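## Task

Pick up the cryo box standing on the desk and set it upright on the freezer's wire shelf, then close the freezer door far enough that its gasket keeps it shut. The other boxes must stay on their own levels, and the loose freezer must end no more than about a hand's width from its starting spot. At the end the gripper must have released and the robot moved away. The robot must not topple or be left leaning, or the task fails.

## Robot and tools

ROBOT. A TidyBot++: a wheeled base 0.54 m long, 0.50 m wide, 0.38 m tall on four driven casters, carrying one seven-joint arm with a two-finger gripper. The shoulder sits 0.12 m ahead of the base centre, 0.68 m above the floor. Cameras: base_camera (fixed on the base, looking forward) and wrist_camera (on the hand, looking where it points). The arm starts folded, hand down, sticking out up to 0.08 m ahead of the base. Segments: upper arm 0.42 m, forearm 0.31 m, wrist to hand point 0.31 m.

FRAMES. Base frame: origin on the floor below the base centre, x ahead, y to the left, z up, metres. Odometry frame: where the base frame was when the scene began. hand_pose is the point between the finger pads, given in the base frame; its z axis runs out along the fingers and the fingers close along its y axis.

TOOL move. One action per call; everything but cameras and blocking is part of the action.
- base: an object with any of translate_m (forward +), strafe_m (left +), each -2 to 2 metres, and rotate_rad (counter-clockwise from above +), -6.3 to 6.3 radians. These are offsets from where the base is when the command starts, measured along its own axes, not places in a fixed frame.
- joints: absolute targets by name, in radians: joint_1_rad to joint_7_rad, plus gripper_pos from 0 (open, pads about 85 mm apart) to 1 (closed; gap roughly 85 x (1 - gripper_pos) mm). joint_2_rad is limited to ±2.249, joint_4_rad to ±2.579, joint_6_rad to ±2.099; the others turn freely but always take the shorter way, so send turns in steps below half a revolution. Signs: joint_1_rad positive turns the arm clockwise seen from above (opposite to rotate_rad); joint_2_rad 0 is the upper arm vertical, positive tips it forward; joint_4_rad 0 is a straight elbow; joint_7_rad with the hand down, positive is counter-clockwise from above, and at 1.57 the fingers open toward left and right.
- target: one list of seven numbers, x, y, z in metres then quaternion qw, qx, qy, qz, an absolute hand pose in the base frame, read the same way as hand_pose. With target, joints may contain only gripper_pos.
- speeds: caps for this action only: translate_m and strafe_m 0.05 to 0.5 m/s (for a combined drive give the speed under just one key), rotate_rad 0.1 to 1.57 rad/s.
- cameras: list of base_camera, wrist_camera or all; [] for no images.
- blocking: true (default) returns when everything rests; false returns within about 0.5 s while motion continues, and a later move only replaces what it names.
A move with no action just reports state and images.

OTHER TOOLS. wait(seconds 0 to 10) lets the scene run and reports state. stop brakes all running motions. zoom_image(camera, region [x0, y0, x1, y1] in pixels from the top-left, at most 504 by 504) enlarges part of the latest image. read_manual(section "licences") gives licence text only. finished_scene(scene, 1 or 2) ends the scene for good; the goal must hold without the robot.

RESULT LINES. "move": done or the worst status. base_status, joint_status, hand_status: moving, done, off_target (rested away from the goal, maybe still pushing), contact_stop or time_out (stopped by the system; target dropped), not_followed (a self-collision check withheld targets; "joint command not followed" or "pose unreachable" explains, with "cause:"), torque_fault, limit_stop_at_motor_heat. hand_status is done within 10 mm and 2 degrees; off_target within about 3 cm is normal. hand_target is where the hand would be with every joint on target. base_odometry gives x, y and heading (rad, left +) from wheel turns only, so slip reads as travel. base_tilt gives forward and right lean in degrees. motor_effort is percent of maximum torque, with the peak of the last action in brackets. Motor temperatures list each arm joint. "earlier move" reports a non-blocking move; on_its_own lists uncommanded behaviour; ARM HIT, MOTOR HOT and OVER-TEMPERATURE FAULT are warnings. "pictures" names the cameras in image order.

CALL ORDER. If a call is refused (value out of range) or an uncommanded stop or torque fault appears, later move, wait and finished_scene calls in that reply are skipped; an invalid call (unknown key or camera) does not skip them.

PRACTICE. To fix a hand position, add (wanted minus read hand_pose) to the last target's x, y, z. To keep the hand still, resend hand_target, not hand_pose. Held loads make the arm sag; correct the same way and never command a joint to its current reading while holding something. When a carried box touches down, hand_pose stops dropping while commands keep going lower. Closed fingertips reach about 20 mm past the hand point. Low, close, forward-pointing targets often miss and can swing the arm into the base; no check prevents that. A hand pointing down reaches at most about 0.94 m high, and only near the base.

AVOID. The arm does not slow for or avoid furniture and keeps pushing if blocked. Driving or turning while the arm is caught about 0.6 m or higher, sideways swings with the arm outstretched, or pushing/pulling hard with a raised hand can tip the robot; backing away or retracting rights a slight lean. Hard hits can trigger a torque fault (10 s arm halt). Long holds and stretched poses heat motors toward a stop at 75 °C. Do not drop the box, release it while it moves, slam the door, shove the loose freezer, or squeeze or twist the gripper hard on something still resting on a surface.

Each tool is called after "Emit:" by a JSON object that holds its "method" and its "body", one argument or row to a line.

## Session

Emit:
{"method": "move", "body": {

}}

Scene clock: 0.00 s.
Motor temperatures (°C): [28 30 28 32 38 38 40]
base_odometry: x=+0.000 y=+0.000 heading=+0.000
base_tilt: forward=+0.0 right=+0.1
base_status: not commanded
joint_positions: joint_1_rad=-0.039 joint_2_rad=-0.351 joint_3_rad=+3.094 joint_4_rad=-2.545 joint_5_rad=-0.014 joint_6_rad=-0.862 joint_7_rad=+1.552 gripper_pos=+0.000
joint_status: not commanded
motor_effort: joint_1_rad=-1 joint_2_rad=-2 joint_3_rad=+0 joint_4_rad=+15 joint_5_rad=+0 joint_6_rad=+0 joint_7_rad=-1
hand_pose: x=+0.2552 y=+0.0145 z=+0.5832 quat_wxyz=(+0.000, +0.999, +0.028, +0.043) (m; base frame)
hand_target: x=+0.2547 y=+0.0145 z=+0.5829 quat_wxyz=(+0.000, +0.999, +0.028, +0.043) (m; base frame)
hand_status: not commanded
pictures: base_camera, wrist_camera
camera_calibration:
wrist_camera: T_world_to_cam=[[0.00398974, -0.999936, -0.0105547, 0.0249583], [-0.992158, -0.00263964, -0.124966, 0.387544], [0.12493, 0.0109705, -0.992105, 0.678054], [0, 0, 0, 1]] pos_world=[0.299696, 0.0185411, 0.721394]

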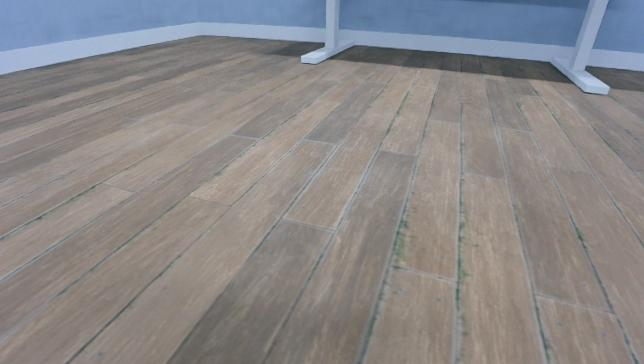

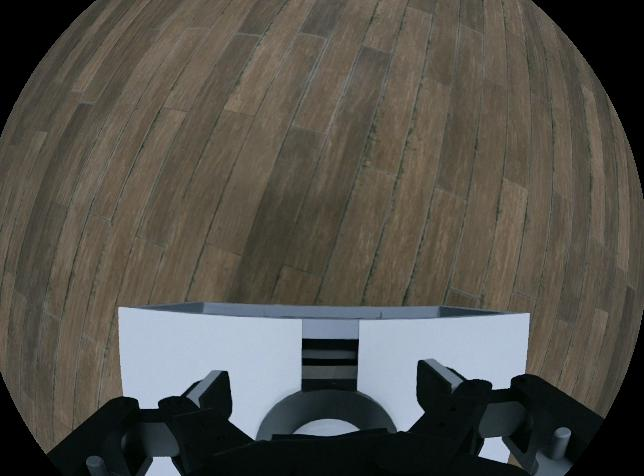

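Emit:
{"method": "move", "body": {
  "joints": {"joint_1_rad": 0.3, "joint_6_rad": 0.45},
  "cameras": ["wrist_camera"]
}}

Scene clock: 4.03 s.
Motor temperatures (°C): [28 30 28 32 38 38 40]
move: done
base_odometry: x=+0.000 y=+0.000 heading=+0.000
base_tilt: forward=+0.0 right=+0.1
base_status: not commanded
joint_positions: joint_1_rad=+0.288 joint_2_rad=-0.351 joint_3_rad=+3.094 joint_4_rad=-2.544 joint_5_rad=-0.014 joint_6_rad=+0.377 joint_7_rad=+1.552 gripper_pos=+0.000
joint_status: all done
motor_effort: joint_1_rad=+0(1) joint_2_rad=-6(7) joint_3_rad=+0(1) joint_4_rad=+20(21) joint_5_rad=+0(1) joint_6_rad=+8(8) joint_7_rad=+0(1)
hand_pose: x=+0.5194 y=-0.0977 z=+0.8177 quat_wxyz=(+0.074, +0.781, -0.105, +0.611) (m; base frame)
hand_target: x=+0.5225 y=-0.1033 z=+0.8392 quat_wxyz=(+0.080, +0.758, -0.106, +0.638) (m; base frame)
hand_status: not commanded
pictures: wrist_camera
camera_calibration:
wrist_camera: T_world_to_cam=[[-0.257525, -0.963912, -0.0674802, 0.100077], [-0.181128, 0.116753, -0.976505, 0.965365], [0.949144, -0.239252, -0.204658, -0.21747], [0, 0, 0, 1]] pos_world=[0.407037, -0.068274, 0.90493]

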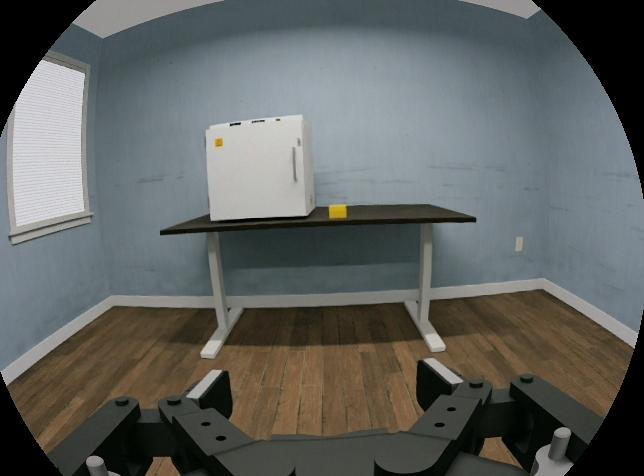

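Emit:
{"method": "zoom_image", "body": {
  "camera": "wrist_camera",
  "region": [150, 90, 490, 260]
}}

Scaled by 1.482.

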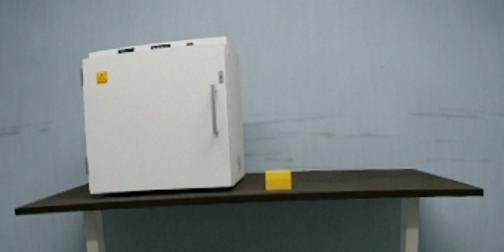

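Emit:
{"method": "move", "body": {
  "base": {"translate_m": 0.7275, "strafe_m": -0.029, "rotate_rad": -0.318},
  "joints": {"joint_1_rad": 0.0, "joint_2_rad": -0.204, "joint_3_rad": 3.1416, "joint_4_rad": -2.128, "joint_5_rad": 0.0, "joint_6_rad": 0.40, "joint_7_rad": 1.5708},
  "cameras": ["wrist_camera"]
}}

Scene clock: 27.43 s.
Motor temperatures (°C): [28 30 28 32 38 38 40]
move: done
base_odometry: x=+0.728 y=-0.029 heading=-0.319
base_tilt: forward=+0.0 right=+0.1
base_status: done
joint_positions: joint_1_rad=+0.011 joint_2_rad=-0.204 joint_3_rad=+3.124 joint_4_rad=-2.135 joint_5_rad=-0.014 joint_6_rad=+0.380 joint_7_rad=+1.552 gripper_pos=+0.000
joint_status: all done
motor_effort: joint_1_rad=+0(2) joint_2_rad=-13(16) joint_3_rad=+0(2) joint_4_rad=+21(23) joint_5_rad=+0(2) joint_6_rad=+8(9) joint_7_rad=+0(2)
hand_pose: x=+0.6392 y=+0.0039 z=+0.9892 quat_wxyz=(-0.010, +0.700, -0.010, +0.714) (m; base frame)
hand_target: x=+0.6397 y=+0.0014 z=+0.9997 quat_wxyz=(+0.000, +0.690, +0.000, +0.723) (m; base frame)
hand_status: not commanded
pictures: wrist_camera
camera_calibration:
wrist_camera: T_world_to_cam=[[0.0114506, -0.996589, -0.0817216, 0.0827195], [0.0584529, 0.0822543, -0.994896, 1.00786], [0.998224, 0.00661531, 0.0591954, -0.565053], [0, 0, 0, 1]] pos_world=[0.50419, 0.00327489, 1.04292]

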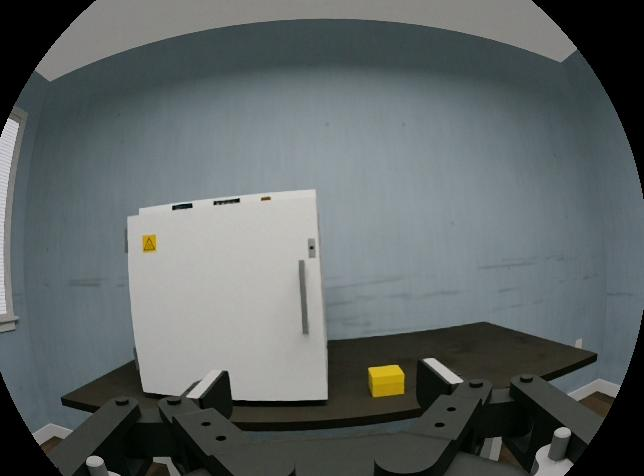

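Emit:
{"method": "zoom_image", "body": {
  "camera": "wrist_camera",
  "region": [110, 180, 430, 430]
}}

Scaled by 1.575.

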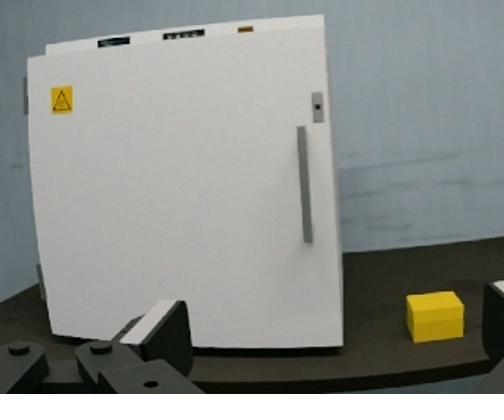

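Emit:
{"method": "zoom_image", "body": {
  "camera": "wrist_camera",
  "region": [240, 180, 340, 280]
}}

Emit:
{"method": "zoom_image", "body": {
  "camera": "wrist_camera",
  "region": [110, 180, 210, 280]
}}

Emit:
{"method": "zoom_image", "body": {
  "camera": "wrist_camera",
  "region": [270, 300, 430, 430]
}}

Scaled by 5.040.

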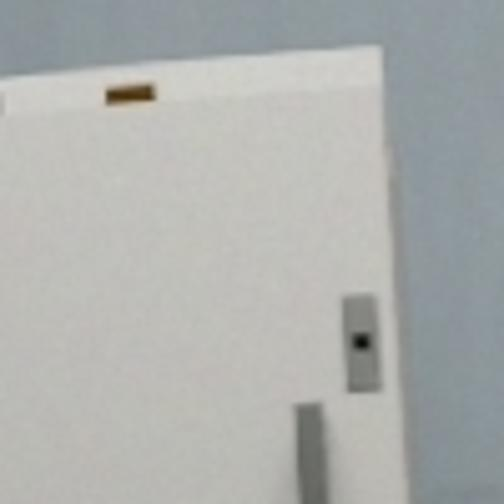

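Scaled by 5.040.

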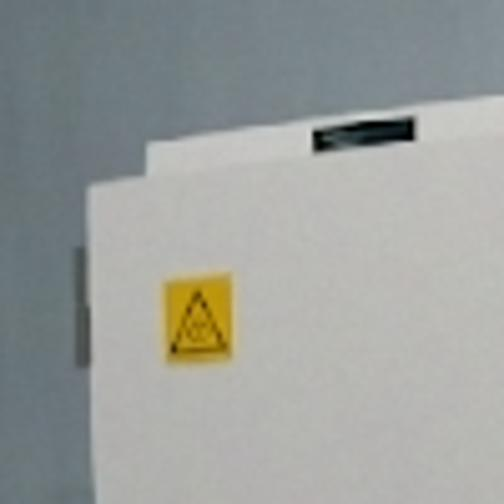

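Scaled by 3.150.

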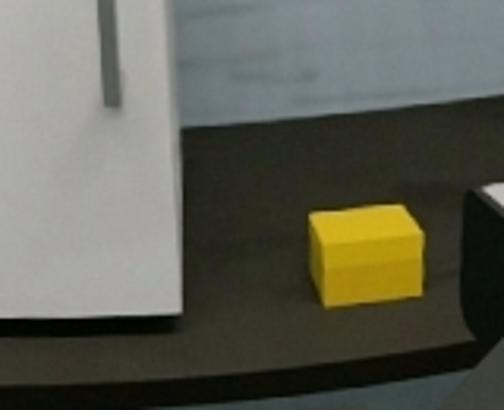

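Emit:
{"method": "move", "body": {
  "base": {"translate_m": 0.34, "strafe_m": 0.048, "rotate_rad": -0.017},
  "joints": {"joint_1_rad": 0.0, "joint_2_rad": -0.204, "joint_3_rad": 3.1416, "joint_4_rad": -2.128, "joint_5_rad": 0.0, "joint_6_rad": 0.36, "joint_7_rad": 1.5708},
  "cameras": ["wrist_camera"]
}}

Scene clock: 77.70 s.
Motor temperatures (°C): [28 30 28 32 38 38 40]
move: done
base_odometry: x=+1.066 y=-0.090 heading=-0.336
base_tilt: forward=+0.0 right=+0.1
base_status: done
joint_positions: joint_1_rad=+0.009 joint_2_rad=-0.196 joint_3_rad=+3.129 joint_4_rad=-2.133 joint_5_rad=-0.014 joint_6_rad=+0.371 joint_7_rad=+1.552 gripper_pos=+0.000
joint_status: all done
motor_effort: joint_1_rad=+0(2) joint_2_rad=-14(16) joint_3_rad=+0(2) joint_4_rad=+22(23) joint_5_rad=+0(1) joint_6_rad=+8(9) joint_7_rad=+0(1)
hand_pose: x=+0.6417 y=+0.0022 z=+0.9835 quat_wxyz=(-0.010, +0.705, -0.011, +0.709) (m; base frame)
hand_target: x=+0.6400 y=+0.0013 z=+0.9872 quat_wxyz=(+0.000, +0.705, +0.000, +0.710) (m; base frame)
hand_status: not commanded
pictures: wrist_camera
camera_calibration:
wrist_camera: T_world_to_cam=[[0.00755435, -0.996527, -0.082932, 0.0841795], [0.0438973, 0.0831849, -0.995567, 1.01218], [0.999007, 0.00388036, 0.0443732, -0.553139], [0, 0, 0, 1]] pos_world=[0.507522, 0.00183575, 1.03921]

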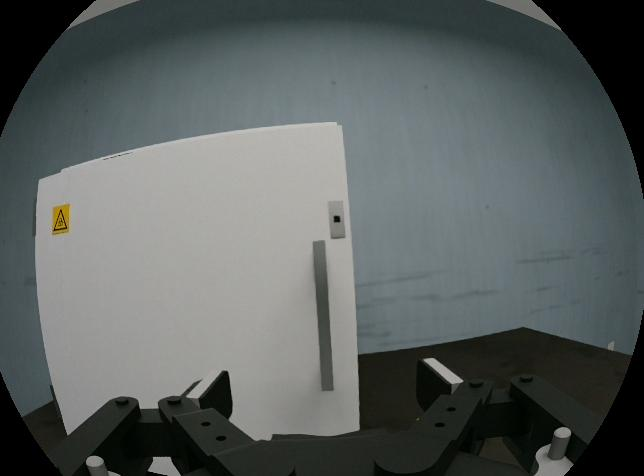

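Emit:
{"method": "zoom_image", "body": {
  "camera": "wrist_camera",
  "region": [260, 110, 420, 270]
}}

Emit:
{"method": "zoom_image", "body": {
  "camera": "wrist_camera",
  "region": [260, 330, 420, 450]
}}

Scaled by 3.150.

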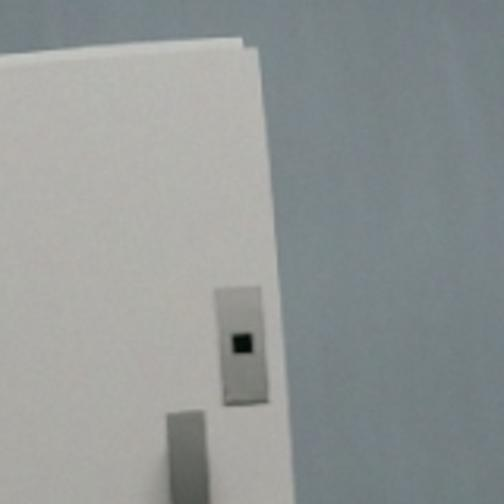

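Scaled by 3.150.

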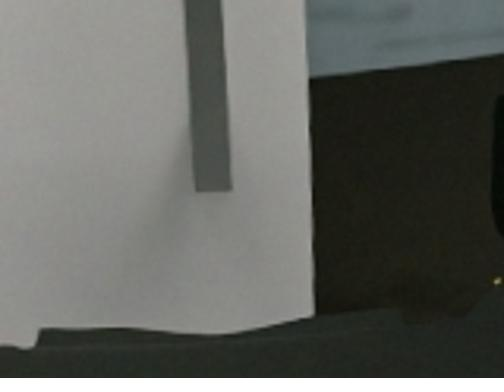

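Emit:
{"method": "move", "body": {
  "base": {"translate_m": 0.171, "strafe_m": -0.003},
  "speeds": {"translate_m": 0.2},
  "cameras": ["wrist_camera"]
}}

Scene clock: 95.10 s.
Motor temperatures (°C): [28 30 28 33 38 38 40]
move: done
base_odometry: x=+1.226 y=-0.149 heading=-0.336
base_tilt: forward=+0.0 right=+0.1
base_status: done
joint_positions: joint_1_rad=+0.009 joint_2_rad=-0.198 joint_3_rad=+3.129 joint_4_rad=-2.133 joint_5_rad=-0.014 joint_6_rad=+0.371 joint_7_rad=+1.552 gripper_pos=+0.000
joint_status: not commanded
motor_effort: joint_1_rad=-1(1) joint_2_rad=-14(16) joint_3_rad=+0(1) joint_4_rad=+22(23) joint_5_rad=+0(0) joint_6_rad=+9(9) joint_7_rad=+0(1)
hand_pose: x=+0.6412 y=+0.0022 z=+0.9845 quat_wxyz=(-0.010, +0.705, -0.011, +0.709) (m; base frame)
hand_target: x=+0.6400 y=+0.0013 z=+0.9872 quat_wxyz=(+0.000, +0.705, +0.000, +0.710) (m; base frame)
hand_status: not commanded
pictures: wrist_camera
camera_calibration:
wrist_camera: T_world_to_cam=[[0.00770837, -0.996528, -0.0829035, 0.0841428], [0.0457404, 0.0831705, -0.995485, 1.01191], [0.998924, 0.00388153, 0.0462227, -0.554475], [0, 0, 0, 1]] pos_world=[0.506944, 0.00184145, 1.03995]

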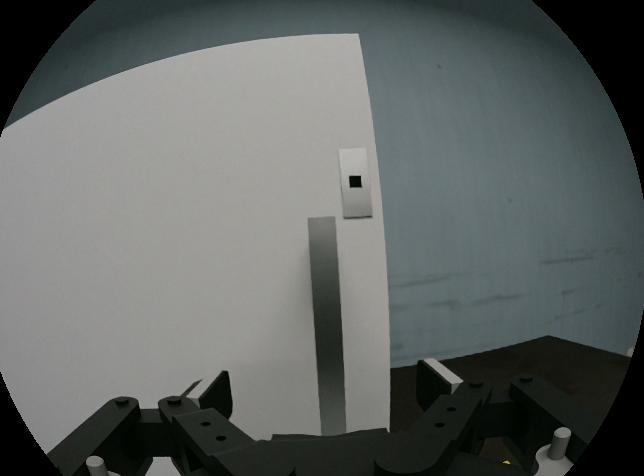

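Emit:
{"method": "move", "body": {
  "joints": {"gripper_pos": 0.97},
  "cameras": ["wrist_camera"]
}}

Scene clock: 99.87 s.
Motor temperatures (°C): [28 30 28 33 38 38 40]
move: off_target
base_odometry: x=+1.226 y=-0.149 heading=-0.336
base_tilt: forward=+0.0 right=+0.1
base_status: not commanded
joint_positions: joint_1_rad=+0.009 joint_2_rad=-0.199 joint_3_rad=+3.135 joint_4_rad=-2.134 joint_5_rad=-0.013 joint_6_rad=+0.371 joint_7_rad=+1.552 gripper_pos=+0.906
joint_status: gripper_pos off_target (ended at +0.906, target +0.970)
motor_effort: joint_1_rad=-2(5) joint_2_rad=-14(14) joint_3_rad=-2(5) joint_4_rad=+24(26) joint_5_rad=+0(2) joint_6_rad=+9(9) joint_7_rad=-1(1)
hand_pose: x=+0.6409 y=-0.0011 z=+0.9845 quat_wxyz=(-0.008, +0.705, -0.013, +0.709) (m; base frame)
hand_target: x=+0.6400 y=+0.0013 z=+0.9872 quat_wxyz=(+0.000, +0.705, +0.000, +0.710) (m; base frame)
hand_status: not commanded
pictures: wrist_camera
camera_calibration:
wrist_camera: T_world_to_cam=[[0.00235757, -0.996531, -0.0831875, 0.0846023], [0.0463748, 0.0832072, -0.995453, 1.01181], [0.998921, -0.00151095, 0.0464101, -0.554347], [0, 0, 0, 1]] pos_world=[0.506627, -0.000718482, 1.03997]

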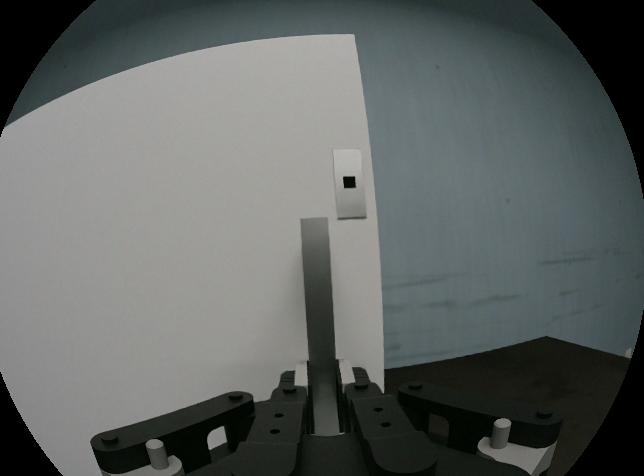

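Emit:
{"method": "move", "body": {
  "base": {"translate_m": -0.08, "strafe_m": 0.01},
  "speeds": {"translate_m": 0.1},
  "cameras": ["wrist_camera"]
}}

Scene clock: 109.00 s.
Motor temperatures (°C): [28 30 28 33 38 38 40]
move: done
base_odometry: x=+1.154 y=-0.113 heading=-0.336
base_tilt: forward=+0.0 right=+0.1
base_status: done
joint_positions: joint_1_rad=-0.008 joint_2_rad=-0.182 joint_3_rad=+3.134 joint_4_rad=-2.119 joint_5_rad=-0.013 joint_6_rad=+0.371 joint_7_rad=+1.552 gripper_pos=+0.906
joint_status: not commanded
motor_effort: joint_1_rad=+2(4) joint_2_rad=-18(23) joint_3_rad=+3(4) joint_4_rad=+20(24) joint_5_rad=-1(1) joint_6_rad=+8(9) joint_7_rad=-1(1)
hand_pose: x=+0.6475 y=+0.0086 z=+0.9845 quat_wxyz=(-0.014, +0.705, -0.007, +0.709) (m; base frame)
hand_target: x=+0.6400 y=+0.0013 z=+0.9872 quat_wxyz=(+0.000, +0.705, +0.000, +0.710) (m; base frame)
hand_status: not commanded
pictures: wrist_camera
camera_calibration:
wrist_camera: T_world_to_cam=[[0.0202605, -0.99634, -0.0830427, 0.0824427], [0.0426051, 0.0838447, -0.995568, 1.01322], [0.998887, 0.0166326, 0.0441479, -0.558852], [0, 0, 0, 1]] pos_world=[0.513392, 0.00648316, 1.04025]

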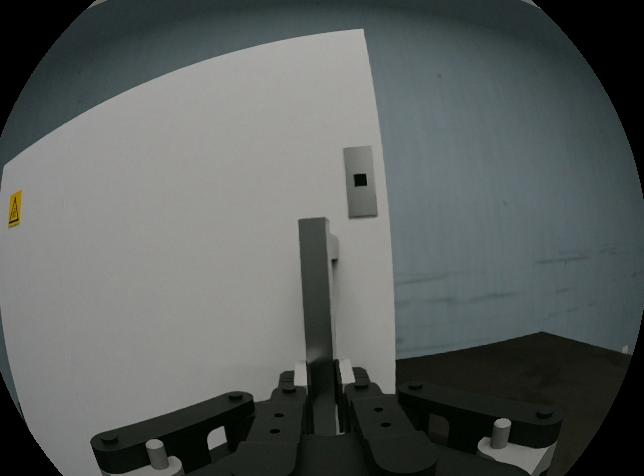

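Emit:
{"method": "move", "body": {
  "base": {"translate_m": -0.12, "strafe_m": 0.05},
  "joints": {"gripper_pos": 0.935},
  "speeds": {"translate_m": 0.15},
  "cameras": ["wrist_camera"]
}}

Scene clock: 114.70 s.
Motor temperatures (°C): [28 30 28 33 38 38 40]
move: done
base_odometry: x=+1.057 y=-0.027 heading=-0.336
base_tilt: forward=+0.0 right=+0.1
base_status: done
joint_positions: joint_1_rad=-0.017 joint_2_rad=-0.180 joint_3_rad=+3.125 joint_4_rad=-2.117 joint_5_rad=-0.013 joint_6_rad=+0.371 joint_7_rad=+1.552 gripper_pos=+0.906
joint_status: all done
motor_effort: joint_1_rad=+3(5) joint_2_rad=-18(21) joint_3_rad=+3(6) joint_4_rad=+20(23) joint_5_rad=-1(2) joint_6_rad=+8(9) joint_7_rad=+0(1)
hand_pose: x=+0.6480 y=+0.0189 z=+0.9844 quat_wxyz=(-0.020, +0.706, +0.001, +0.708) (m; base frame)
hand_target: x=+0.6400 y=+0.0013 z=+0.9872 quat_wxyz=(+0.000, +0.705, +0.000, +0.710) (m; base frame)
hand_status: not commanded
pictures: wrist_camera
camera_calibration:
wrist_camera: T_world_to_cam=[[0.038706, -0.995933, -0.0813572, 0.0790848], [0.0408181, 0.0829261, -0.995719, 1.01362], [0.998417, 0.0352195, 0.0438618, -0.559229], [0, 0, 0, 1]] pos_world=[0.513908, 0.0144032, 1.04025]

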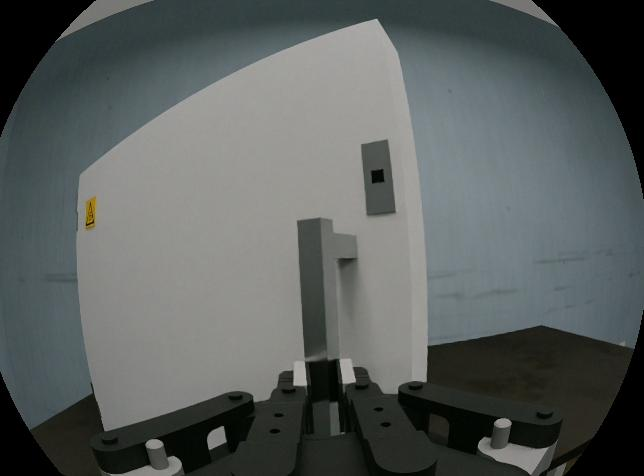

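Emit:
{"method": "move", "body": {
  "joints": {"gripper_pos": 0.45},
  "cameras": []
}}

Emit:
{"method": "move", "body": {
  "base": {"translate_m": -0.07},
  "cameras": []
}}

Emit:
{"method": "move", "body": {
  "base": {"strafe_m": -0.132},
  "joints": {"gripper_pos": 1.0},
  "cameras": ["wrist_camera"]
}}

Scene clock: 144.00 s.
Motor temperatures (°C): [28 30 28 33 38 38 40]
move: done
base_odometry: x=+1.057 y=-0.027 heading=-0.336
base_tilt: forward=+0.0 right=+0.1
base_status: not commanded
joint_positions: joint_1_rad=-0.004 joint_2_rad=-0.192 joint_3_rad=+3.134 joint_4_rad=-2.120 joint_5_rad=-0.013 joint_6_rad=+0.371 joint_7_rad=+1.552 gripper_pos=+0.450
joint_status: all done
motor_effort: joint_1_rad=+0(5) joint_2_rad=-14(19) joint_3_rad=+0(5) joint_4_rad=+22(23) joint_5_rad=+0(2) joint_6_rad=+8(9) joint_7_rad=+0(1)
hand_pose: x=+0.6444 y=+0.0063 z=+0.9890 quat_wxyz=(-0.013, +0.702, -0.008, +0.712) (m; base frame)
hand_target: x=+0.6400 y=+0.0013 z=+0.9872 quat_wxyz=(+0.000, +0.705, +0.000, +0.710) (m; base frame)
hand_status: not commanded
pictures: none
No camera images: "cameras" was empty.

Scene clock: 145.10 s.
Motor temperatures (°C): [28 30 28 33 38 38 40]
move: done
base_odometry: x=+0.991 y=-0.003 heading=-0.336
base_tilt: forward=+0.0 right=+0.1
base_status: done
joint_positions: joint_1_rad=-0.004 joint_2_rad=-0.202 joint_3_rad=+3.135 joint_4_rad=-2.120 joint_5_rad=-0.013 joint_6_rad=+0.371 joint_7_rad=+1.552 gripper_pos=+0.450
joint_status: not commanded
motor_effort: joint_1_rad=+0(2) joint_2_rad=-14(17) joint_3_rad=+0(2) joint_4_rad=+22(24) joint_5_rad=+0(1) joint_6_rad=+8(9) joint_7_rad=+0(1)
hand_pose: x=+0.6412 y=+0.0061 z=+0.9945 quat_wxyz=(-0.013, +0.699, -0.008, +0.715) (m; base frame)
hand_target: x=+0.6400 y=+0.0013 z=+0.9872 quat_wxyz=(+0.000, +0.705, +0.000, +0.710) (m; base frame)
hand_status: not commanded
pictures: none
No camera images: "cameras" was empty.

Scene clock: 146.47 s.
Motor temperatures (°C): [28 30 28 33 38 38 40]
move: done
base_odometry: x=+0.947 y=-0.128 heading=-0.337
base_tilt: forward=+0.0 right=+0.1
base_status: done
joint_positions: joint_1_rad=-0.002 joint_2_rad=-0.202 joint_3_rad=+3.139 joint_4_rad=-2.120 joint_5_rad=-0.013 joint_6_rad=+0.371 joint_7_rad=+1.552 gripper_pos=+0.999
joint_status: all done
motor_effort: joint_1_rad=+0(2) joint_2_rad=-14(14) joint_3_rad=+0(3) joint_4_rad=+22(24) joint_5_rad=+0(1) joint_6_rad=+8(9) joint_7_rad=+0(1)
hand_pose: x=+0.6412 y=+0.0020 z=+0.9945 quat_wxyz=(-0.011, +0.699, -0.011, +0.715) (m; base frame)
hand_target: x=+0.6400 y=+0.0013 z=+0.9872 quat_wxyz=(+0.000, +0.705, +0.000, +0.710) (m; base frame)
hand_status: not commanded
pictures: wrist_camera
camera_calibration:
wrist_camera: T_world_to_cam=[[0.010139, -0.996435, -0.0837524, 0.0840824], [0.0626559, 0.0842252, -0.994475, 1.01003], [0.997984, 0.00483535, 0.0632865, -0.571355], [0, 0, 0, 1]] pos_world=[0.506066, 0.00147538, 1.04765]

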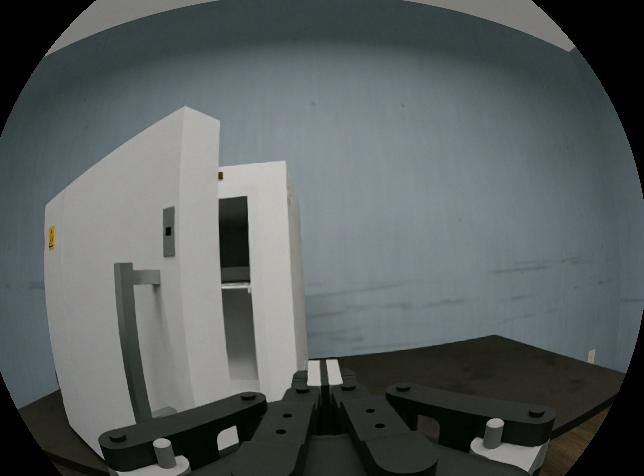

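Emit:
{"method": "zoom_image", "body": {
  "camera": "wrist_camera",
  "region": [150, 90, 320, 420]
}}

Scaled by 1.527.

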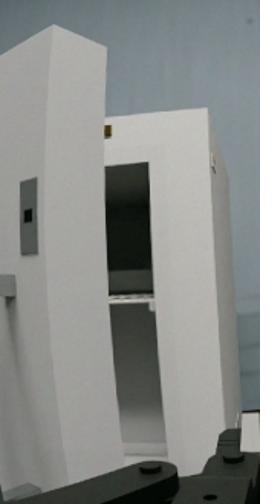

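Emit:
{"method": "move", "body": {
  "base": {"translate_m": 0.22, "strafe_m": -0.02},
  "speeds": {"translate_m": 0.3},
  "cameras": ["wrist_camera"]
}}

Scene clock: 155.87 s.
Motor temperatures (°C): [28 30 28 33 38 38 40]
move: done
base_odometry: x=+1.148 y=-0.220 heading=-0.337
base_tilt: forward=+0.0 right=+0.1
base_status: done
joint_positions: joint_1_rad=-0.002 joint_2_rad=-0.200 joint_3_rad=+3.139 joint_4_rad=-2.120 joint_5_rad=-0.013 joint_6_rad=+0.371 joint_7_rad=+1.552 gripper_pos=+0.999
joint_status: not commanded
motor_effort: joint_1_rad=-1(1) joint_2_rad=-14(16) joint_3_rad=+0(1) joint_4_rad=+21(23) joint_5_rad=+0(1) joint_6_rad=+8(9) joint_7_rad=+0(1)
hand_pose: x=+0.6419 y=+0.0020 z=+0.9933 quat_wxyz=(-0.011, +0.699, -0.011, +0.715) (m; base frame)
hand_target: x=+0.6400 y=+0.0013 z=+0.9872 quat_wxyz=(+0.000, +0.705, +0.000, +0.710) (m; base frame)
hand_status: not commanded
pictures: wrist_camera
camera_calibration:
wrist_camera: T_world_to_cam=[[0.00995677, -0.996435, -0.0837707, 0.0841164], [0.0604931, 0.0842217, -0.994609, 1.01038], [0.998119, 0.00483554, 0.061116, -0.569866], [0, 0, 0, 1]] pos_world=[0.506836, 0.00147656, 1.0468]

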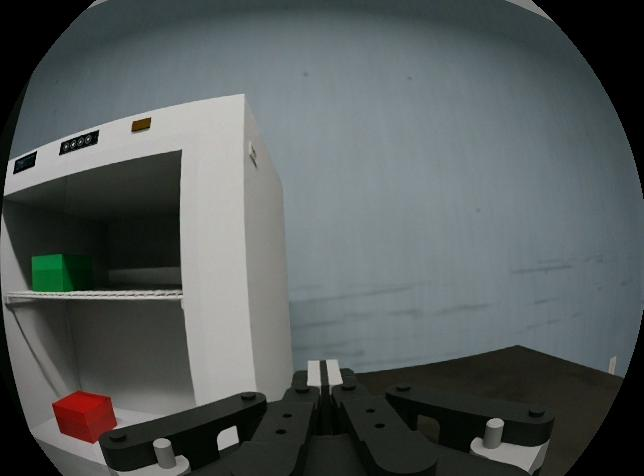

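Emit:
{"method": "move", "body": {
  "base": {"strafe_m": 0.05},
  "speeds": {"strafe_m": 0.2},
  "cameras": []
}}

Emit:
{"method": "move", "body": {
  "base": {"translate_m": -0.20, "strafe_m": 0.165},
  "speeds": {"translate_m": 0.15},
  "cameras": ["wrist_camera"]
}}

Scene clock: 176.30 s.
Motor temperatures (°C): [28 30 28 33 38 38 40]
move: done
base_odometry: x=+1.165 y=-0.172 heading=-0.337
base_tilt: forward=+0.0 right=+0.1
base_status: done
joint_positions: joint_1_rad=-0.002 joint_2_rad=-0.200 joint_3_rad=+3.139 joint_4_rad=-2.120 joint_5_rad=-0.013 joint_6_rad=+0.371 joint_7_rad=+1.552 gripper_pos=+0.999
joint_status: not commanded
motor_effort: joint_1_rad=+0(2) joint_2_rad=-14(15) joint_3_rad=+0(3) joint_4_rad=+22(23) joint_5_rad=+0(1) joint_6_rad=+9(9) joint_7_rad=+0(1)
hand_pose: x=+0.6419 y=+0.0025 z=+0.9933 quat_wxyz=(-0.011, +0.699, -0.011, +0.715) (m; base frame)
hand_target: x=+0.6400 y=+0.0013 z=+0.9872 quat_wxyz=(+0.000, +0.705, +0.000, +0.710) (m; base frame)
hand_status: not commanded
pictures: none
No camera images: "cameras" was empty.

Scene clock: 178.67 s.
Motor temperatures (°C): [28 30 28 33 38 38 40]
move: done
base_odometry: x=+1.031 y=+0.050 heading=-0.337
base_tilt: forward=+0.0 right=+0.1
base_status: done
joint_positions: joint_1_rad=-0.001 joint_2_rad=-0.200 joint_3_rad=+3.140 joint_4_rad=-2.120 joint_5_rad=-0.013 joint_6_rad=+0.371 joint_7_rad=+1.552 gripper_pos=+0.999
joint_status: not commanded
motor_effort: joint_1_rad=+0(2) joint_2_rad=-14(17) joint_3_rad=+0(2) joint_4_rad=+23(23) joint_5_rad=+0(1) joint_6_rad=+8(9) joint_7_rad=+0(1)
hand_pose: x=+0.6420 y=+0.0015 z=+0.9931 quat_wxyz=(-0.010, +0.699, -0.011, +0.715) (m; base frame)
hand_target: x=+0.6400 y=+0.0013 z=+0.9872 quat_wxyz=(+0.000, +0.705, +0.000, +0.710) (m; base frame)
hand_status: not commanded
pictures: wrist_camera
camera_calibration:
wrist_camera: T_world_to_cam=[[0.00890683, -0.996439, -0.0838437, 0.0842911], [0.060199, 0.0842293, -0.994626, 1.01042], [0.998147, 0.00381165, 0.0607349, -0.569614], [0, 0, 0, 1]] pos_world=[0.506981, 0.0010549, 1.04666]

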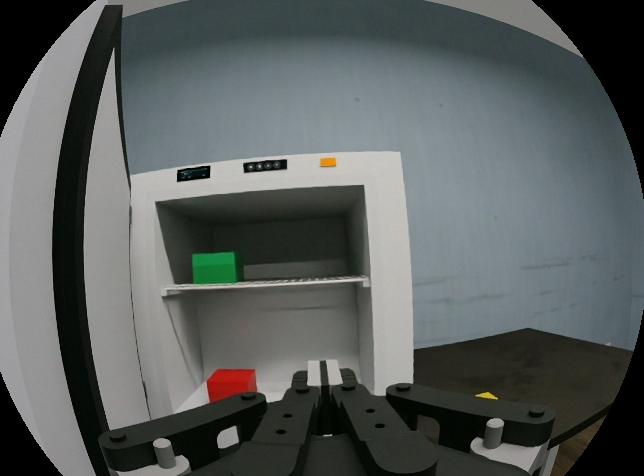

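Emit:
{"method": "zoom_image", "body": {
  "camera": "wrist_camera",
  "region": [120, 140, 420, 420]
}}

Scaled by 1.680.

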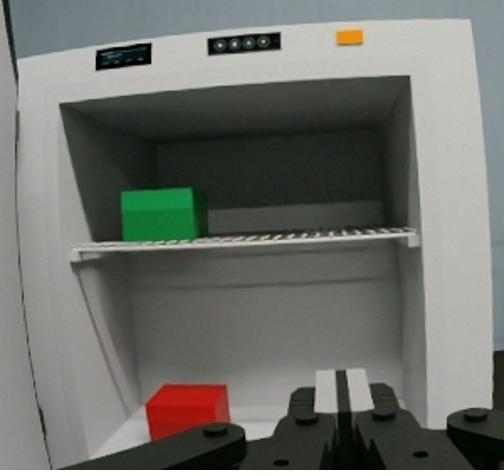

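Emit:
{"method": "move", "body": {
  "base": {"translate_m": 0.11, "strafe_m": -0.304},
  "joints": {"joint_1_rad": 0.0, "joint_2_rad": 0.30, "joint_3_rad": 3.1416, "joint_4_rad": -1.778, "joint_5_rad": 0.0, "joint_6_rad": 0.05, "joint_7_rad": 1.5708, "gripper_pos": 0.0},
  "cameras": ["wrist_camera"]
}}

Scene clock: 221.60 s.
Motor temperatures (°C): [28 30 28 33 38 38 40]
move: done
base_odometry: x=+1.034 y=-0.274 heading=-0.338
base_tilt: forward=+0.0 right=+0.1
base_status: done
joint_positions: joint_1_rad=+0.003 joint_2_rad=+0.311 joint_3_rad=+3.141 joint_4_rad=-1.788 joint_5_rad=-0.013 joint_6_rad=+0.125 joint_7_rad=+1.552 gripper_pos=+0.000
joint_status: all done
motor_effort: joint_1_rad=+0(3) joint_2_rad=-30(33) joint_3_rad=+0(3) joint_4_rad=+20(23) joint_5_rad=+0(1) joint_6_rad=+8(9) joint_7_rad=+0(2)
hand_pose: x=+0.8057 y=-0.0011 z=+0.8022 quat_wxyz=(-0.007, +0.834, -0.015, +0.551) (m; base frame)
hand_target: x=+0.7974 y=+0.0014 z=+0.7937 quat_wxyz=(+0.000, +0.849, +0.000, +0.528) (m; base frame)
hand_status: not commanded
pictures: wrist_camera
camera_calibration:
wrist_camera: T_world_to_cam=[[-0.0292718, -0.996247, -0.0814504, 0.0931319], [-0.353923, 0.0865364, -0.931262, 1.09368], [0.934816, 0.00156746, -0.355128, -0.336712], [0, 0, 0, 1]] pos_world=[0.70457, -0.00133329, 0.906517]

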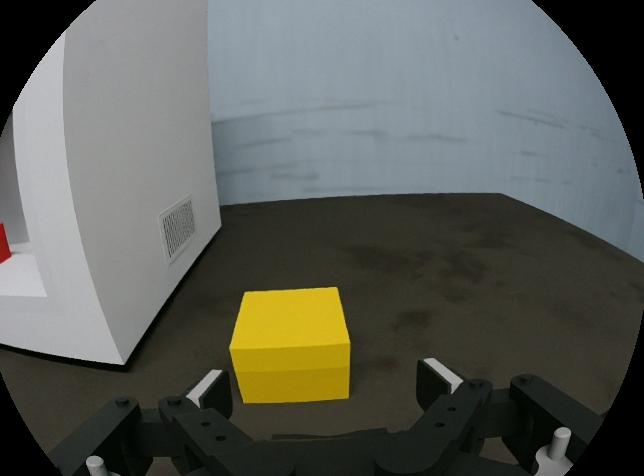

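Emit:
{"method": "move", "body": {
  "base": {"translate_m": 0.035, "strafe_m": 0.022},
  "joints": {"joint_1_rad": 0.0, "joint_2_rad": 0.373, "joint_3_rad": 3.1416, "joint_4_rad": -1.778, "joint_5_rad": 0.0, "joint_6_rad": 0.05, "joint_7_rad": 1.5708, "gripper_pos": 0.0},
  "cameras": ["wrist_camera"]
}}

Scene clock: 232.83 s.
Motor temperatures (°C): [28 30 28 33 38 38 40]
move: done
base_odometry: x=+1.074 y=-0.265 heading=-0.338
base_tilt: forward=+0.0 right=+0.1
base_status: done
joint_positions: joint_1_rad=+0.002 joint_2_rad=+0.387 joint_3_rad=+3.141 joint_4_rad=-1.782 joint_5_rad=-0.013 joint_6_rad=+0.119 joint_7_rad=+1.552 gripper_pos=+0.000
joint_status: all done
motor_effort: joint_1_rad=+0(4) joint_2_rad=-32(36) joint_3_rad=-1(3) joint_4_rad=+19(21) joint_5_rad=-1(1) joint_6_rad=+8(8) joint_7_rad=+1(2)
hand_pose: x=+0.8138 y=+0.0002 z=+0.7512 quat_wxyz=(-0.007, +0.854, -0.014, +0.519) (m; base frame)
hand_target: x=+0.8038 y=+0.0013 z=+0.7439 quat_wxyz=(+0.000, +0.868, +0.000, +0.497) (m; base frame)
hand_status: not commanded
pictures: wrist_camera
camera_calibration:
wrist_camera: T_world_to_cam=[[-0.0334543, -0.99629, -0.0792915, 0.0923039], [-0.423943, 0.0859907, -0.901597, 1.08372], [0.905071, 0.00345279, -0.425247, -0.285565], [0, 0, 0, 1]] pos_world=[0.720982, -0.000242816, 0.862966]

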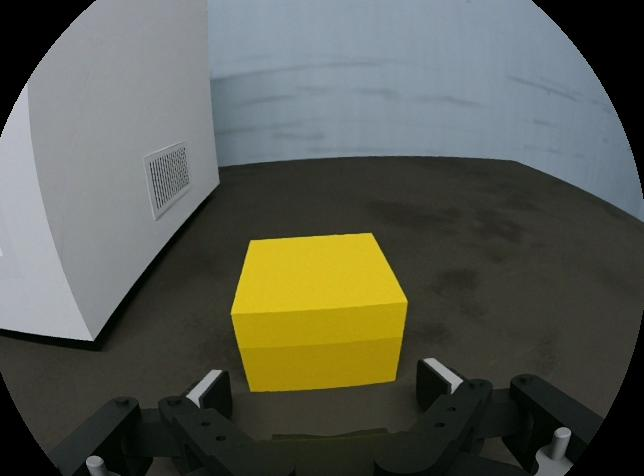

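Emit:
{"method": "move", "body": {
  "base": {"translate_m": 0.062},
  "speeds": {"translate_m": 0.12},
  "cameras": ["wrist_camera"]
}}

Scene clock: 239.40 s.
Motor temperatures (°C): [28 31 28 33 38 38 40]
move: done
base_odometry: x=+1.133 y=-0.285 heading=-0.338
base_tilt: forward=+0.0 right=+0.1
base_status: done
joint_positions: joint_1_rad=+0.002 joint_2_rad=+0.385 joint_3_rad=+3.141 joint_4_rad=-1.781 joint_5_rad=-0.013 joint_6_rad=+0.118 joint_7_rad=+1.552 gripper_pos=+0.000
joint_status: not commanded
motor_effort: joint_1_rad=+0(4) joint_2_rad=-33(34) joint_3_rad=-1(3) joint_4_rad=+20(21) joint_5_rad=-1(1) joint_6_rad=+8(8) joint_7_rad=+0(1)
hand_pose: x=+0.8140 y=+0.0000 z=+0.7528 quat_wxyz=(-0.007, +0.854, -0.014, +0.520) (m; base frame)
hand_target: x=+0.8038 y=+0.0013 z=+0.7439 quat_wxyz=(+0.000, +0.868, +0.000, +0.497) (m; base frame)
hand_status: not commanded
pictures: wrist_camera
camera_calibration:
wrist_camera: T_world_to_cam=[[-0.033596, -0.99628, -0.0793537, 0.0923732], [-0.421941, 0.0861145, -0.902524, 1.08426], [0.906001, 0.00316133, -0.423265, -0.287278], [0, 0, 0, 1]] pos_world=[0.720872, -0.000432924, 0.864309]

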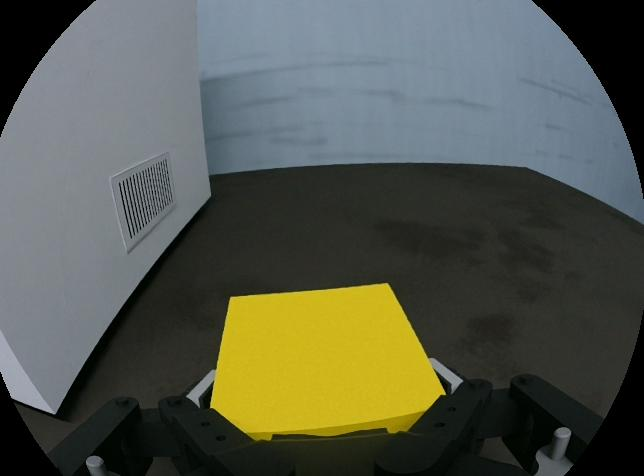

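Emit:
{"method": "move", "body": {
  "joints": {"gripper_pos": 0.4},
  "cameras": []
}}

Emit:
{"method": "move", "body": {
  "joints": {"joint_2_rad": 0.25},
  "cameras": ["wrist_camera"]
}}

Scene clock: 241.60 s.
Motor temperatures (°C): [28 31 28 33 38 38 40]
move: off_target
base_odometry: x=+1.133 y=-0.285 heading=-0.338
base_tilt: forward=+0.0 right=+0.1
base_status: not commanded
joint_positions: joint_1_rad=+0.002 joint_2_rad=+0.383 joint_3_rad=+3.141 joint_4_rad=-1.779 joint_5_rad=-0.013 joint_6_rad=+0.117 joint_7_rad=+1.552 gripper_pos=+0.136
joint_status: gripper_pos off_target (ended at +0.136, target +0.400)
motor_effort: joint_1_rad=-1(1) joint_2_rad=-32(34) joint_3_rad=-1(1) joint_4_rad=+19(20) joint_5_rad=+0(1) joint_6_rad=+7(8) joint_7_rad=+0(1)
hand_pose: x=+0.8141 y=+0.0000 z=+0.7546 quat_wxyz=(-0.007, +0.853, -0.014, +0.521) (m; base frame)
hand_target: x=+0.8038 y=+0.0013 z=+0.7439 quat_wxyz=(+0.000, +0.868, +0.000, +0.497) (m; base frame)
hand_status: not commanded
pictures: none
No camera images: "cameras" was empty.

Scene clock: 242.67 s.
Motor temperatures (°C): [28 31 28 33 38 38 40]
move: done
base_odometry: x=+1.133 y=-0.285 heading=-0.338
base_tilt: forward=+0.0 right=+0.1
base_status: not commanded
joint_positions: joint_1_rad=+0.002 joint_2_rad=+0.267 joint_3_rad=+3.141 joint_4_rad=-1.780 joint_5_rad=-0.013 joint_6_rad=+0.109 joint_7_rad=+1.552 gripper_pos=+0.136
joint_status: all done
motor_effort: joint_1_rad=+0(1) joint_2_rad=-31(36) joint_3_rad=+0(1) joint_4_rad=+21(23) joint_5_rad=+0(1) joint_6_rad=+9(9) joint_7_rad=+0(1)
hand_pose: x=+0.7999 y=+0.0001 z=+0.8317 quat_wxyz=(-0.008, +0.824, -0.014, +0.566) (m; base frame)
hand_target: x=+0.7910 y=+0.0013 z=+0.8274 quat_wxyz=(+0.000, +0.835, +0.000, +0.550) (m; base frame)
hand_status: not commanded
pictures: wrist_camera
camera_calibration:
wrist_camera: T_world_to_cam=[[-0.0246608, -0.996295, -0.0823918, 0.0936006], [-0.321241, 0.0859434, -0.943089, 1.10266], [0.946676, 0.00321029, -0.322171, -0.357721], [0, 0, 0, 1]] pos_world=[0.695175, -0.00036447, 0.932376]

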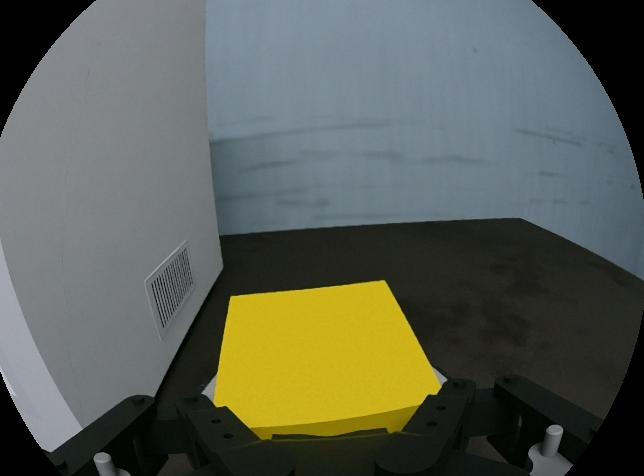

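Emit:
{"method": "move", "body": {
  "base": {"translate_m": -0.13},
  "joints": {"joint_1_rad": 0.0, "joint_2_rad": 0.1035, "joint_3_rad": 3.1416, "joint_4_rad": -1.045, "joint_5_rad": 0.0, "joint_6_rad": -0.93, "joint_7_rad": 1.5708},
  "cameras": ["wrist_camera"]
}}

Scene clock: 253.33 s.
Motor temperatures (°C): [28 31 28 33 38 38 40]
move: done
base_odometry: x=+1.010 y=-0.242 heading=-0.338
base_tilt: forward=+0.0 right=+0.1
base_status: done
joint_positions: joint_1_rad=+0.002 joint_2_rad=+0.129 joint_3_rad=+3.141 joint_4_rad=-1.060 joint_5_rad=-0.013 joint_6_rad=-0.860 joint_7_rad=+1.552 gripper_pos=+0.136
joint_status: all done
motor_effort: joint_1_rad=+0(5) joint_2_rad=-27(35) joint_3_rad=+0(4) joint_4_rad=+23(26) joint_5_rad=+0(1) joint_6_rad=+9(10) joint_7_rad=+0(2)
hand_pose: x=+0.7411 y=+0.0037 z=+1.0732 quat_wxyz=(-0.011, +0.854, -0.009, +0.520) (m; base frame)
hand_target: x=+0.7212 y=+0.0014 z=+1.0778 quat_wxyz=(+0.000, +0.862, +0.000, +0.507) (m; base frame)
hand_status: not commanded
pictures: wrist_camera
camera_calibration:
wrist_camera: T_world_to_cam=[[-0.021333, -0.996531, -0.0804439, 0.111155], [-0.424208, 0.0818825, -0.901855, 1.34337], [0.905313, 0.0148857, -0.424483, -0.0838893], [0, 0, 0, 1]] pos_world=[0.648184, 0.00201968, 1.18485]

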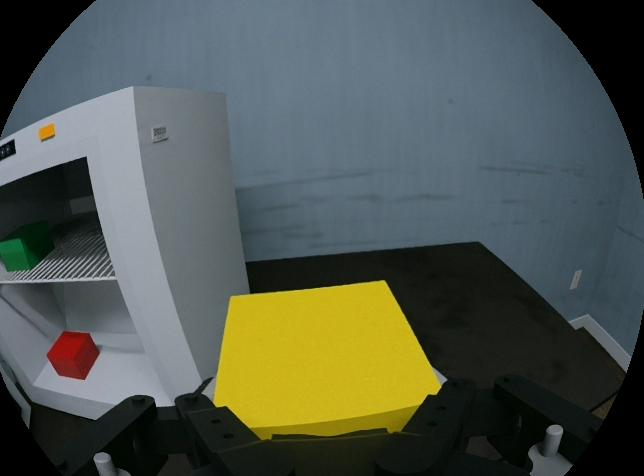

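Emit:
{"method": "move", "body": {
  "base": {"translate_m": 0.042, "strafe_m": 0.154, "rotate_rad": 0.1765},
  "joints": {"joint_2_rad": 0.083, "joint_6_rad": -0.95},
  "cameras": ["wrist_camera"]
}}

Scene clock: 257.97 s.
Motor temperatures (°C): [28 31 28 33 38 38 40]
move: done
base_odometry: x=+1.101 y=-0.110 heading=-0.160
base_tilt: forward=+0.0 right=+0.1
base_status: done
joint_positions: joint_1_rad=-0.009 joint_2_rad=+0.107 joint_3_rad=+3.132 joint_4_rad=-1.058 joint_5_rad=-0.013 joint_6_rad=-0.885 joint_7_rad=+1.552 gripper_pos=+0.136
joint_status: all done
motor_effort: joint_1_rad=+0(6) joint_2_rad=-26(28) joint_3_rad=+0(5) joint_4_rad=+23(24) joint_5_rad=+0(2) joint_6_rad=+9(9) joint_7_rad=+0(1)
hand_pose: x=+0.7284 y=+0.0153 z=+1.0811 quat_wxyz=(-0.016, +0.855, -0.001, +0.519) (m; base frame)
hand_target: x=+0.7100 y=+0.0014 z=+1.0846 quat_wxyz=(+0.000, +0.862, +0.000, +0.507) (m; base frame)
hand_status: not commanded
pictures: wrist_camera
camera_calibration:
wrist_camera: T_world_to_cam=[[-0.00169545, -0.99672, -0.0809133, 0.109252], [-0.4265, 0.0739059, -0.901463, 1.34555], [0.904486, 0.0329812, -0.425226, -0.0681086], [0, 0, 0, 1]] pos_world=[0.635664, 0.0116962, 1.19284]

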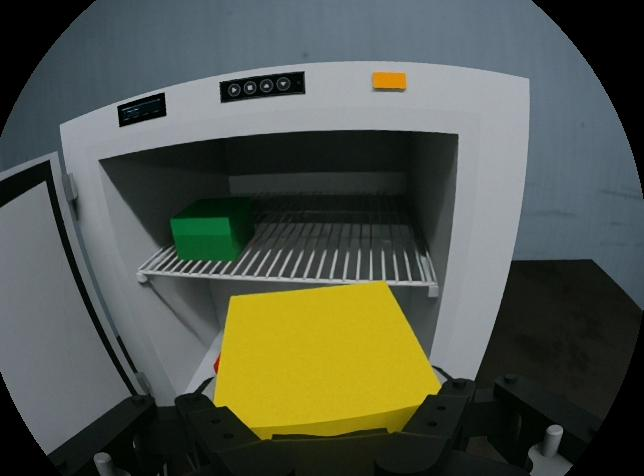

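Emit:
{"method": "zoom_image", "body": {
  "camera": "wrist_camera",
  "region": [120, 120, 480, 320]
}}

Scaled by 1.400.

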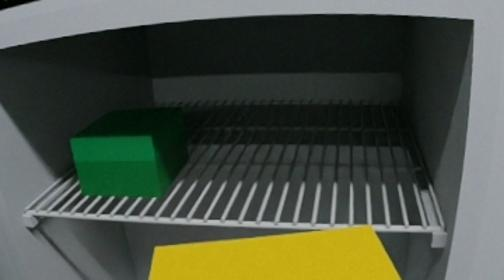

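Emit:
{"method": "move", "body": {
  "base": {"translate_m": 0.257, "strafe_m": -0.019},
  "speeds": {"translate_m": 0.2},
  "cameras": ["wrist_camera"]
}}

Scene clock: 278.57 s.
Motor temperatures (°C): [28 31 28 33 38 38 40]
move: done
base_odometry: x=+1.352 y=-0.170 heading=-0.160
base_tilt: forward=+0.0 right=+0.1
base_status: done
joint_positions: joint_1_rad=-0.009 joint_2_rad=+0.072 joint_3_rad=+3.132 joint_4_rad=-1.054 joint_5_rad=-0.013 joint_6_rad=-0.899 joint_7_rad=+1.552 gripper_pos=+0.136
joint_status: not commanded
motor_effort: joint_1_rad=+0(2) joint_2_rad=-20(28) joint_3_rad=+0(2) joint_4_rad=+21(25) joint_5_rad=+0(1) joint_6_rad=+9(12) joint_7_rad=+0(1)
hand_pose: x=+0.7123 y=+0.0150 z=+1.1007 quat_wxyz=(-0.016, +0.848, -0.001, +0.530) (m; base frame)
hand_target: x=+0.7100 y=+0.0014 z=+1.0846 quat_wxyz=(+0.000, +0.862, +0.000, +0.507) (m; base frame)
hand_status: not commanded
pictures: wrist_camera
camera_calibration:
wrist_camera: T_world_to_cam=[[0.000216659, -0.996714, -0.080997, 0.10922], [-0.403295, 0.0740308, -0.912071, 1.35148], [0.91507, 0.0328633, -0.401954, -0.0783697], [0, 0, 0, 1]] pos_world=[0.616736, 0.0113851, 1.20999]

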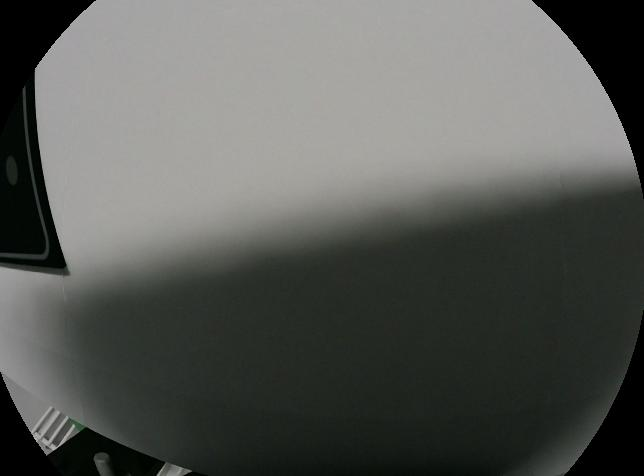

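Emit:
{"method": "move", "body": {
  "base": {"translate_m": -0.05},
  "speeds": {"translate_m": 0.15},
  "cameras": ["wrist_camera", "base_camera"]
}}

Scene clock: 305.43 s.
Motor temperatures (°C): [28 31 28 33 37 38 40]
move: done
base_odometry: x=+1.303 y=-0.162 heading=-0.159
base_tilt: forward=+0.0 right=+0.1
base_status: done
joint_positions: joint_1_rad=-0.008 joint_2_rad=+0.093 joint_3_rad=+3.132 joint_4_rad=-1.052 joint_5_rad=-0.013 joint_6_rad=-0.899 joint_7_rad=+1.552 gripper_pos=+0.136
joint_status: not commanded
motor_effort: joint_1_rad=+0(1) joint_2_rad=-25(29) joint_3_rad=+0(1) joint_4_rad=+23(24) joint_5_rad=+0(1) joint_6_rad=+8(10) joint_7_rad=+0(1)
hand_pose: x=+0.7213 y=+0.0146 z=+1.0885 quat_wxyz=(-0.016, +0.853, -0.001, +0.521) (m; base frame)
hand_target: x=+0.7100 y=+0.0014 z=+1.0846 quat_wxyz=(+0.000, +0.862, +0.000, +0.507) (m; base frame)
hand_status: not commanded
pictures: base_camera, wrist_camera
camera_calibration:
wrist_camera: T_world_to_cam=[[-0.00224649, -0.996726, -0.0808212, 0.109401], [-0.421674, 0.0742288, -0.903704, 1.34817], [0.906745, 0.0320501, -0.420461, -0.0652309], [0, 0, 0, 1]] pos_world=[0.627882, 0.0110609, 1.19976]

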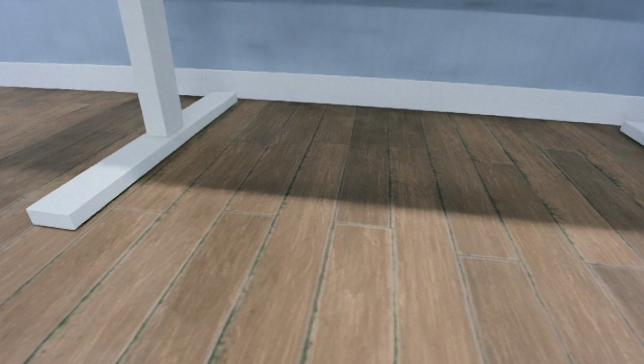

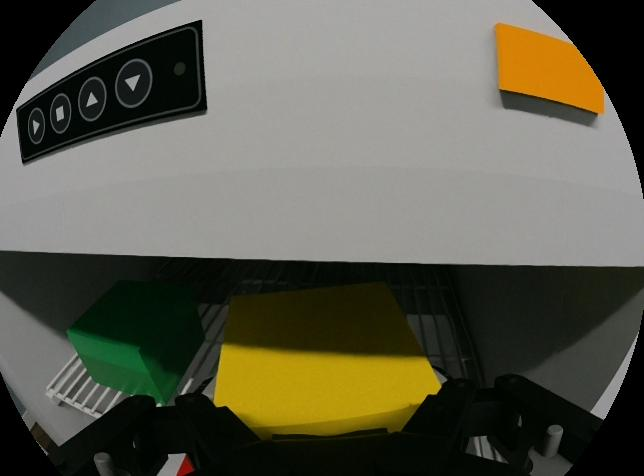

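Emit:
{"method": "move", "body": {
  "joints": {"joint_4_rad": -1.08, "joint_6_rad": -0.86},
  "cameras": ["wrist_camera"]
}}

Scene clock: 326.37 s.
Motor temperatures (°C): [28 31 28 33 37 38 40]
move: done
base_odometry: x=+1.303 y=-0.162 heading=-0.159
base_tilt: forward=+0.0 right=+0.1
base_status: not commanded
joint_positions: joint_1_rad=-0.008 joint_2_rad=+0.095 joint_3_rad=+3.132 joint_4_rad=-1.076 joint_5_rad=-0.013 joint_6_rad=-0.879 joint_7_rad=+1.552 gripper_pos=+0.136
joint_status: all done
motor_effort: joint_1_rad=+0(1) joint_2_rad=-25(26) joint_3_rad=+0(1) joint_4_rad=+22(24) joint_5_rad=+0(1) joint_6_rad=+9(9) joint_7_rad=+0(1)
hand_pose: x=+0.7243 y=+0.0146 z=+1.0796 quat_wxyz=(-0.016, +0.855, -0.002, +0.519) (m; base frame)
hand_target: x=+0.7225 y=+0.0014 z=+1.0898 quat_wxyz=(+0.000, +0.848, +0.000, +0.531) (m; base frame)
hand_status: not commanded
pictures: wrist_camera
camera_calibration:
wrist_camera: T_world_to_cam=[[-0.00291045, -0.996723, -0.0808322, 0.109186], [-0.426464, 0.0743504, -0.901444, 1.34244], [0.9045, 0.0318484, -0.425283, -0.0648996], [0, 0, 0, 1]] pos_world=[0.631521, 0.0110839, 1.19136]

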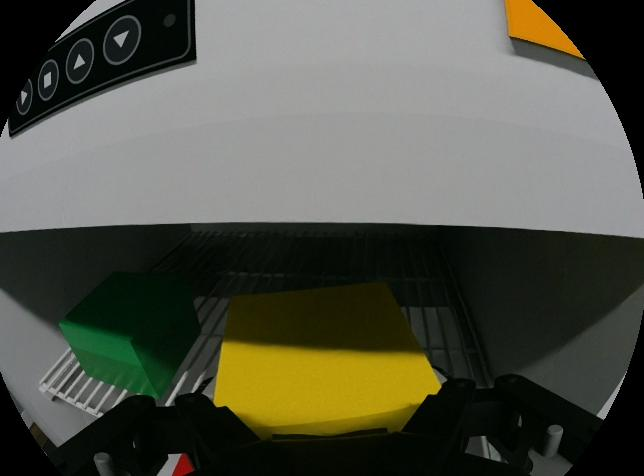

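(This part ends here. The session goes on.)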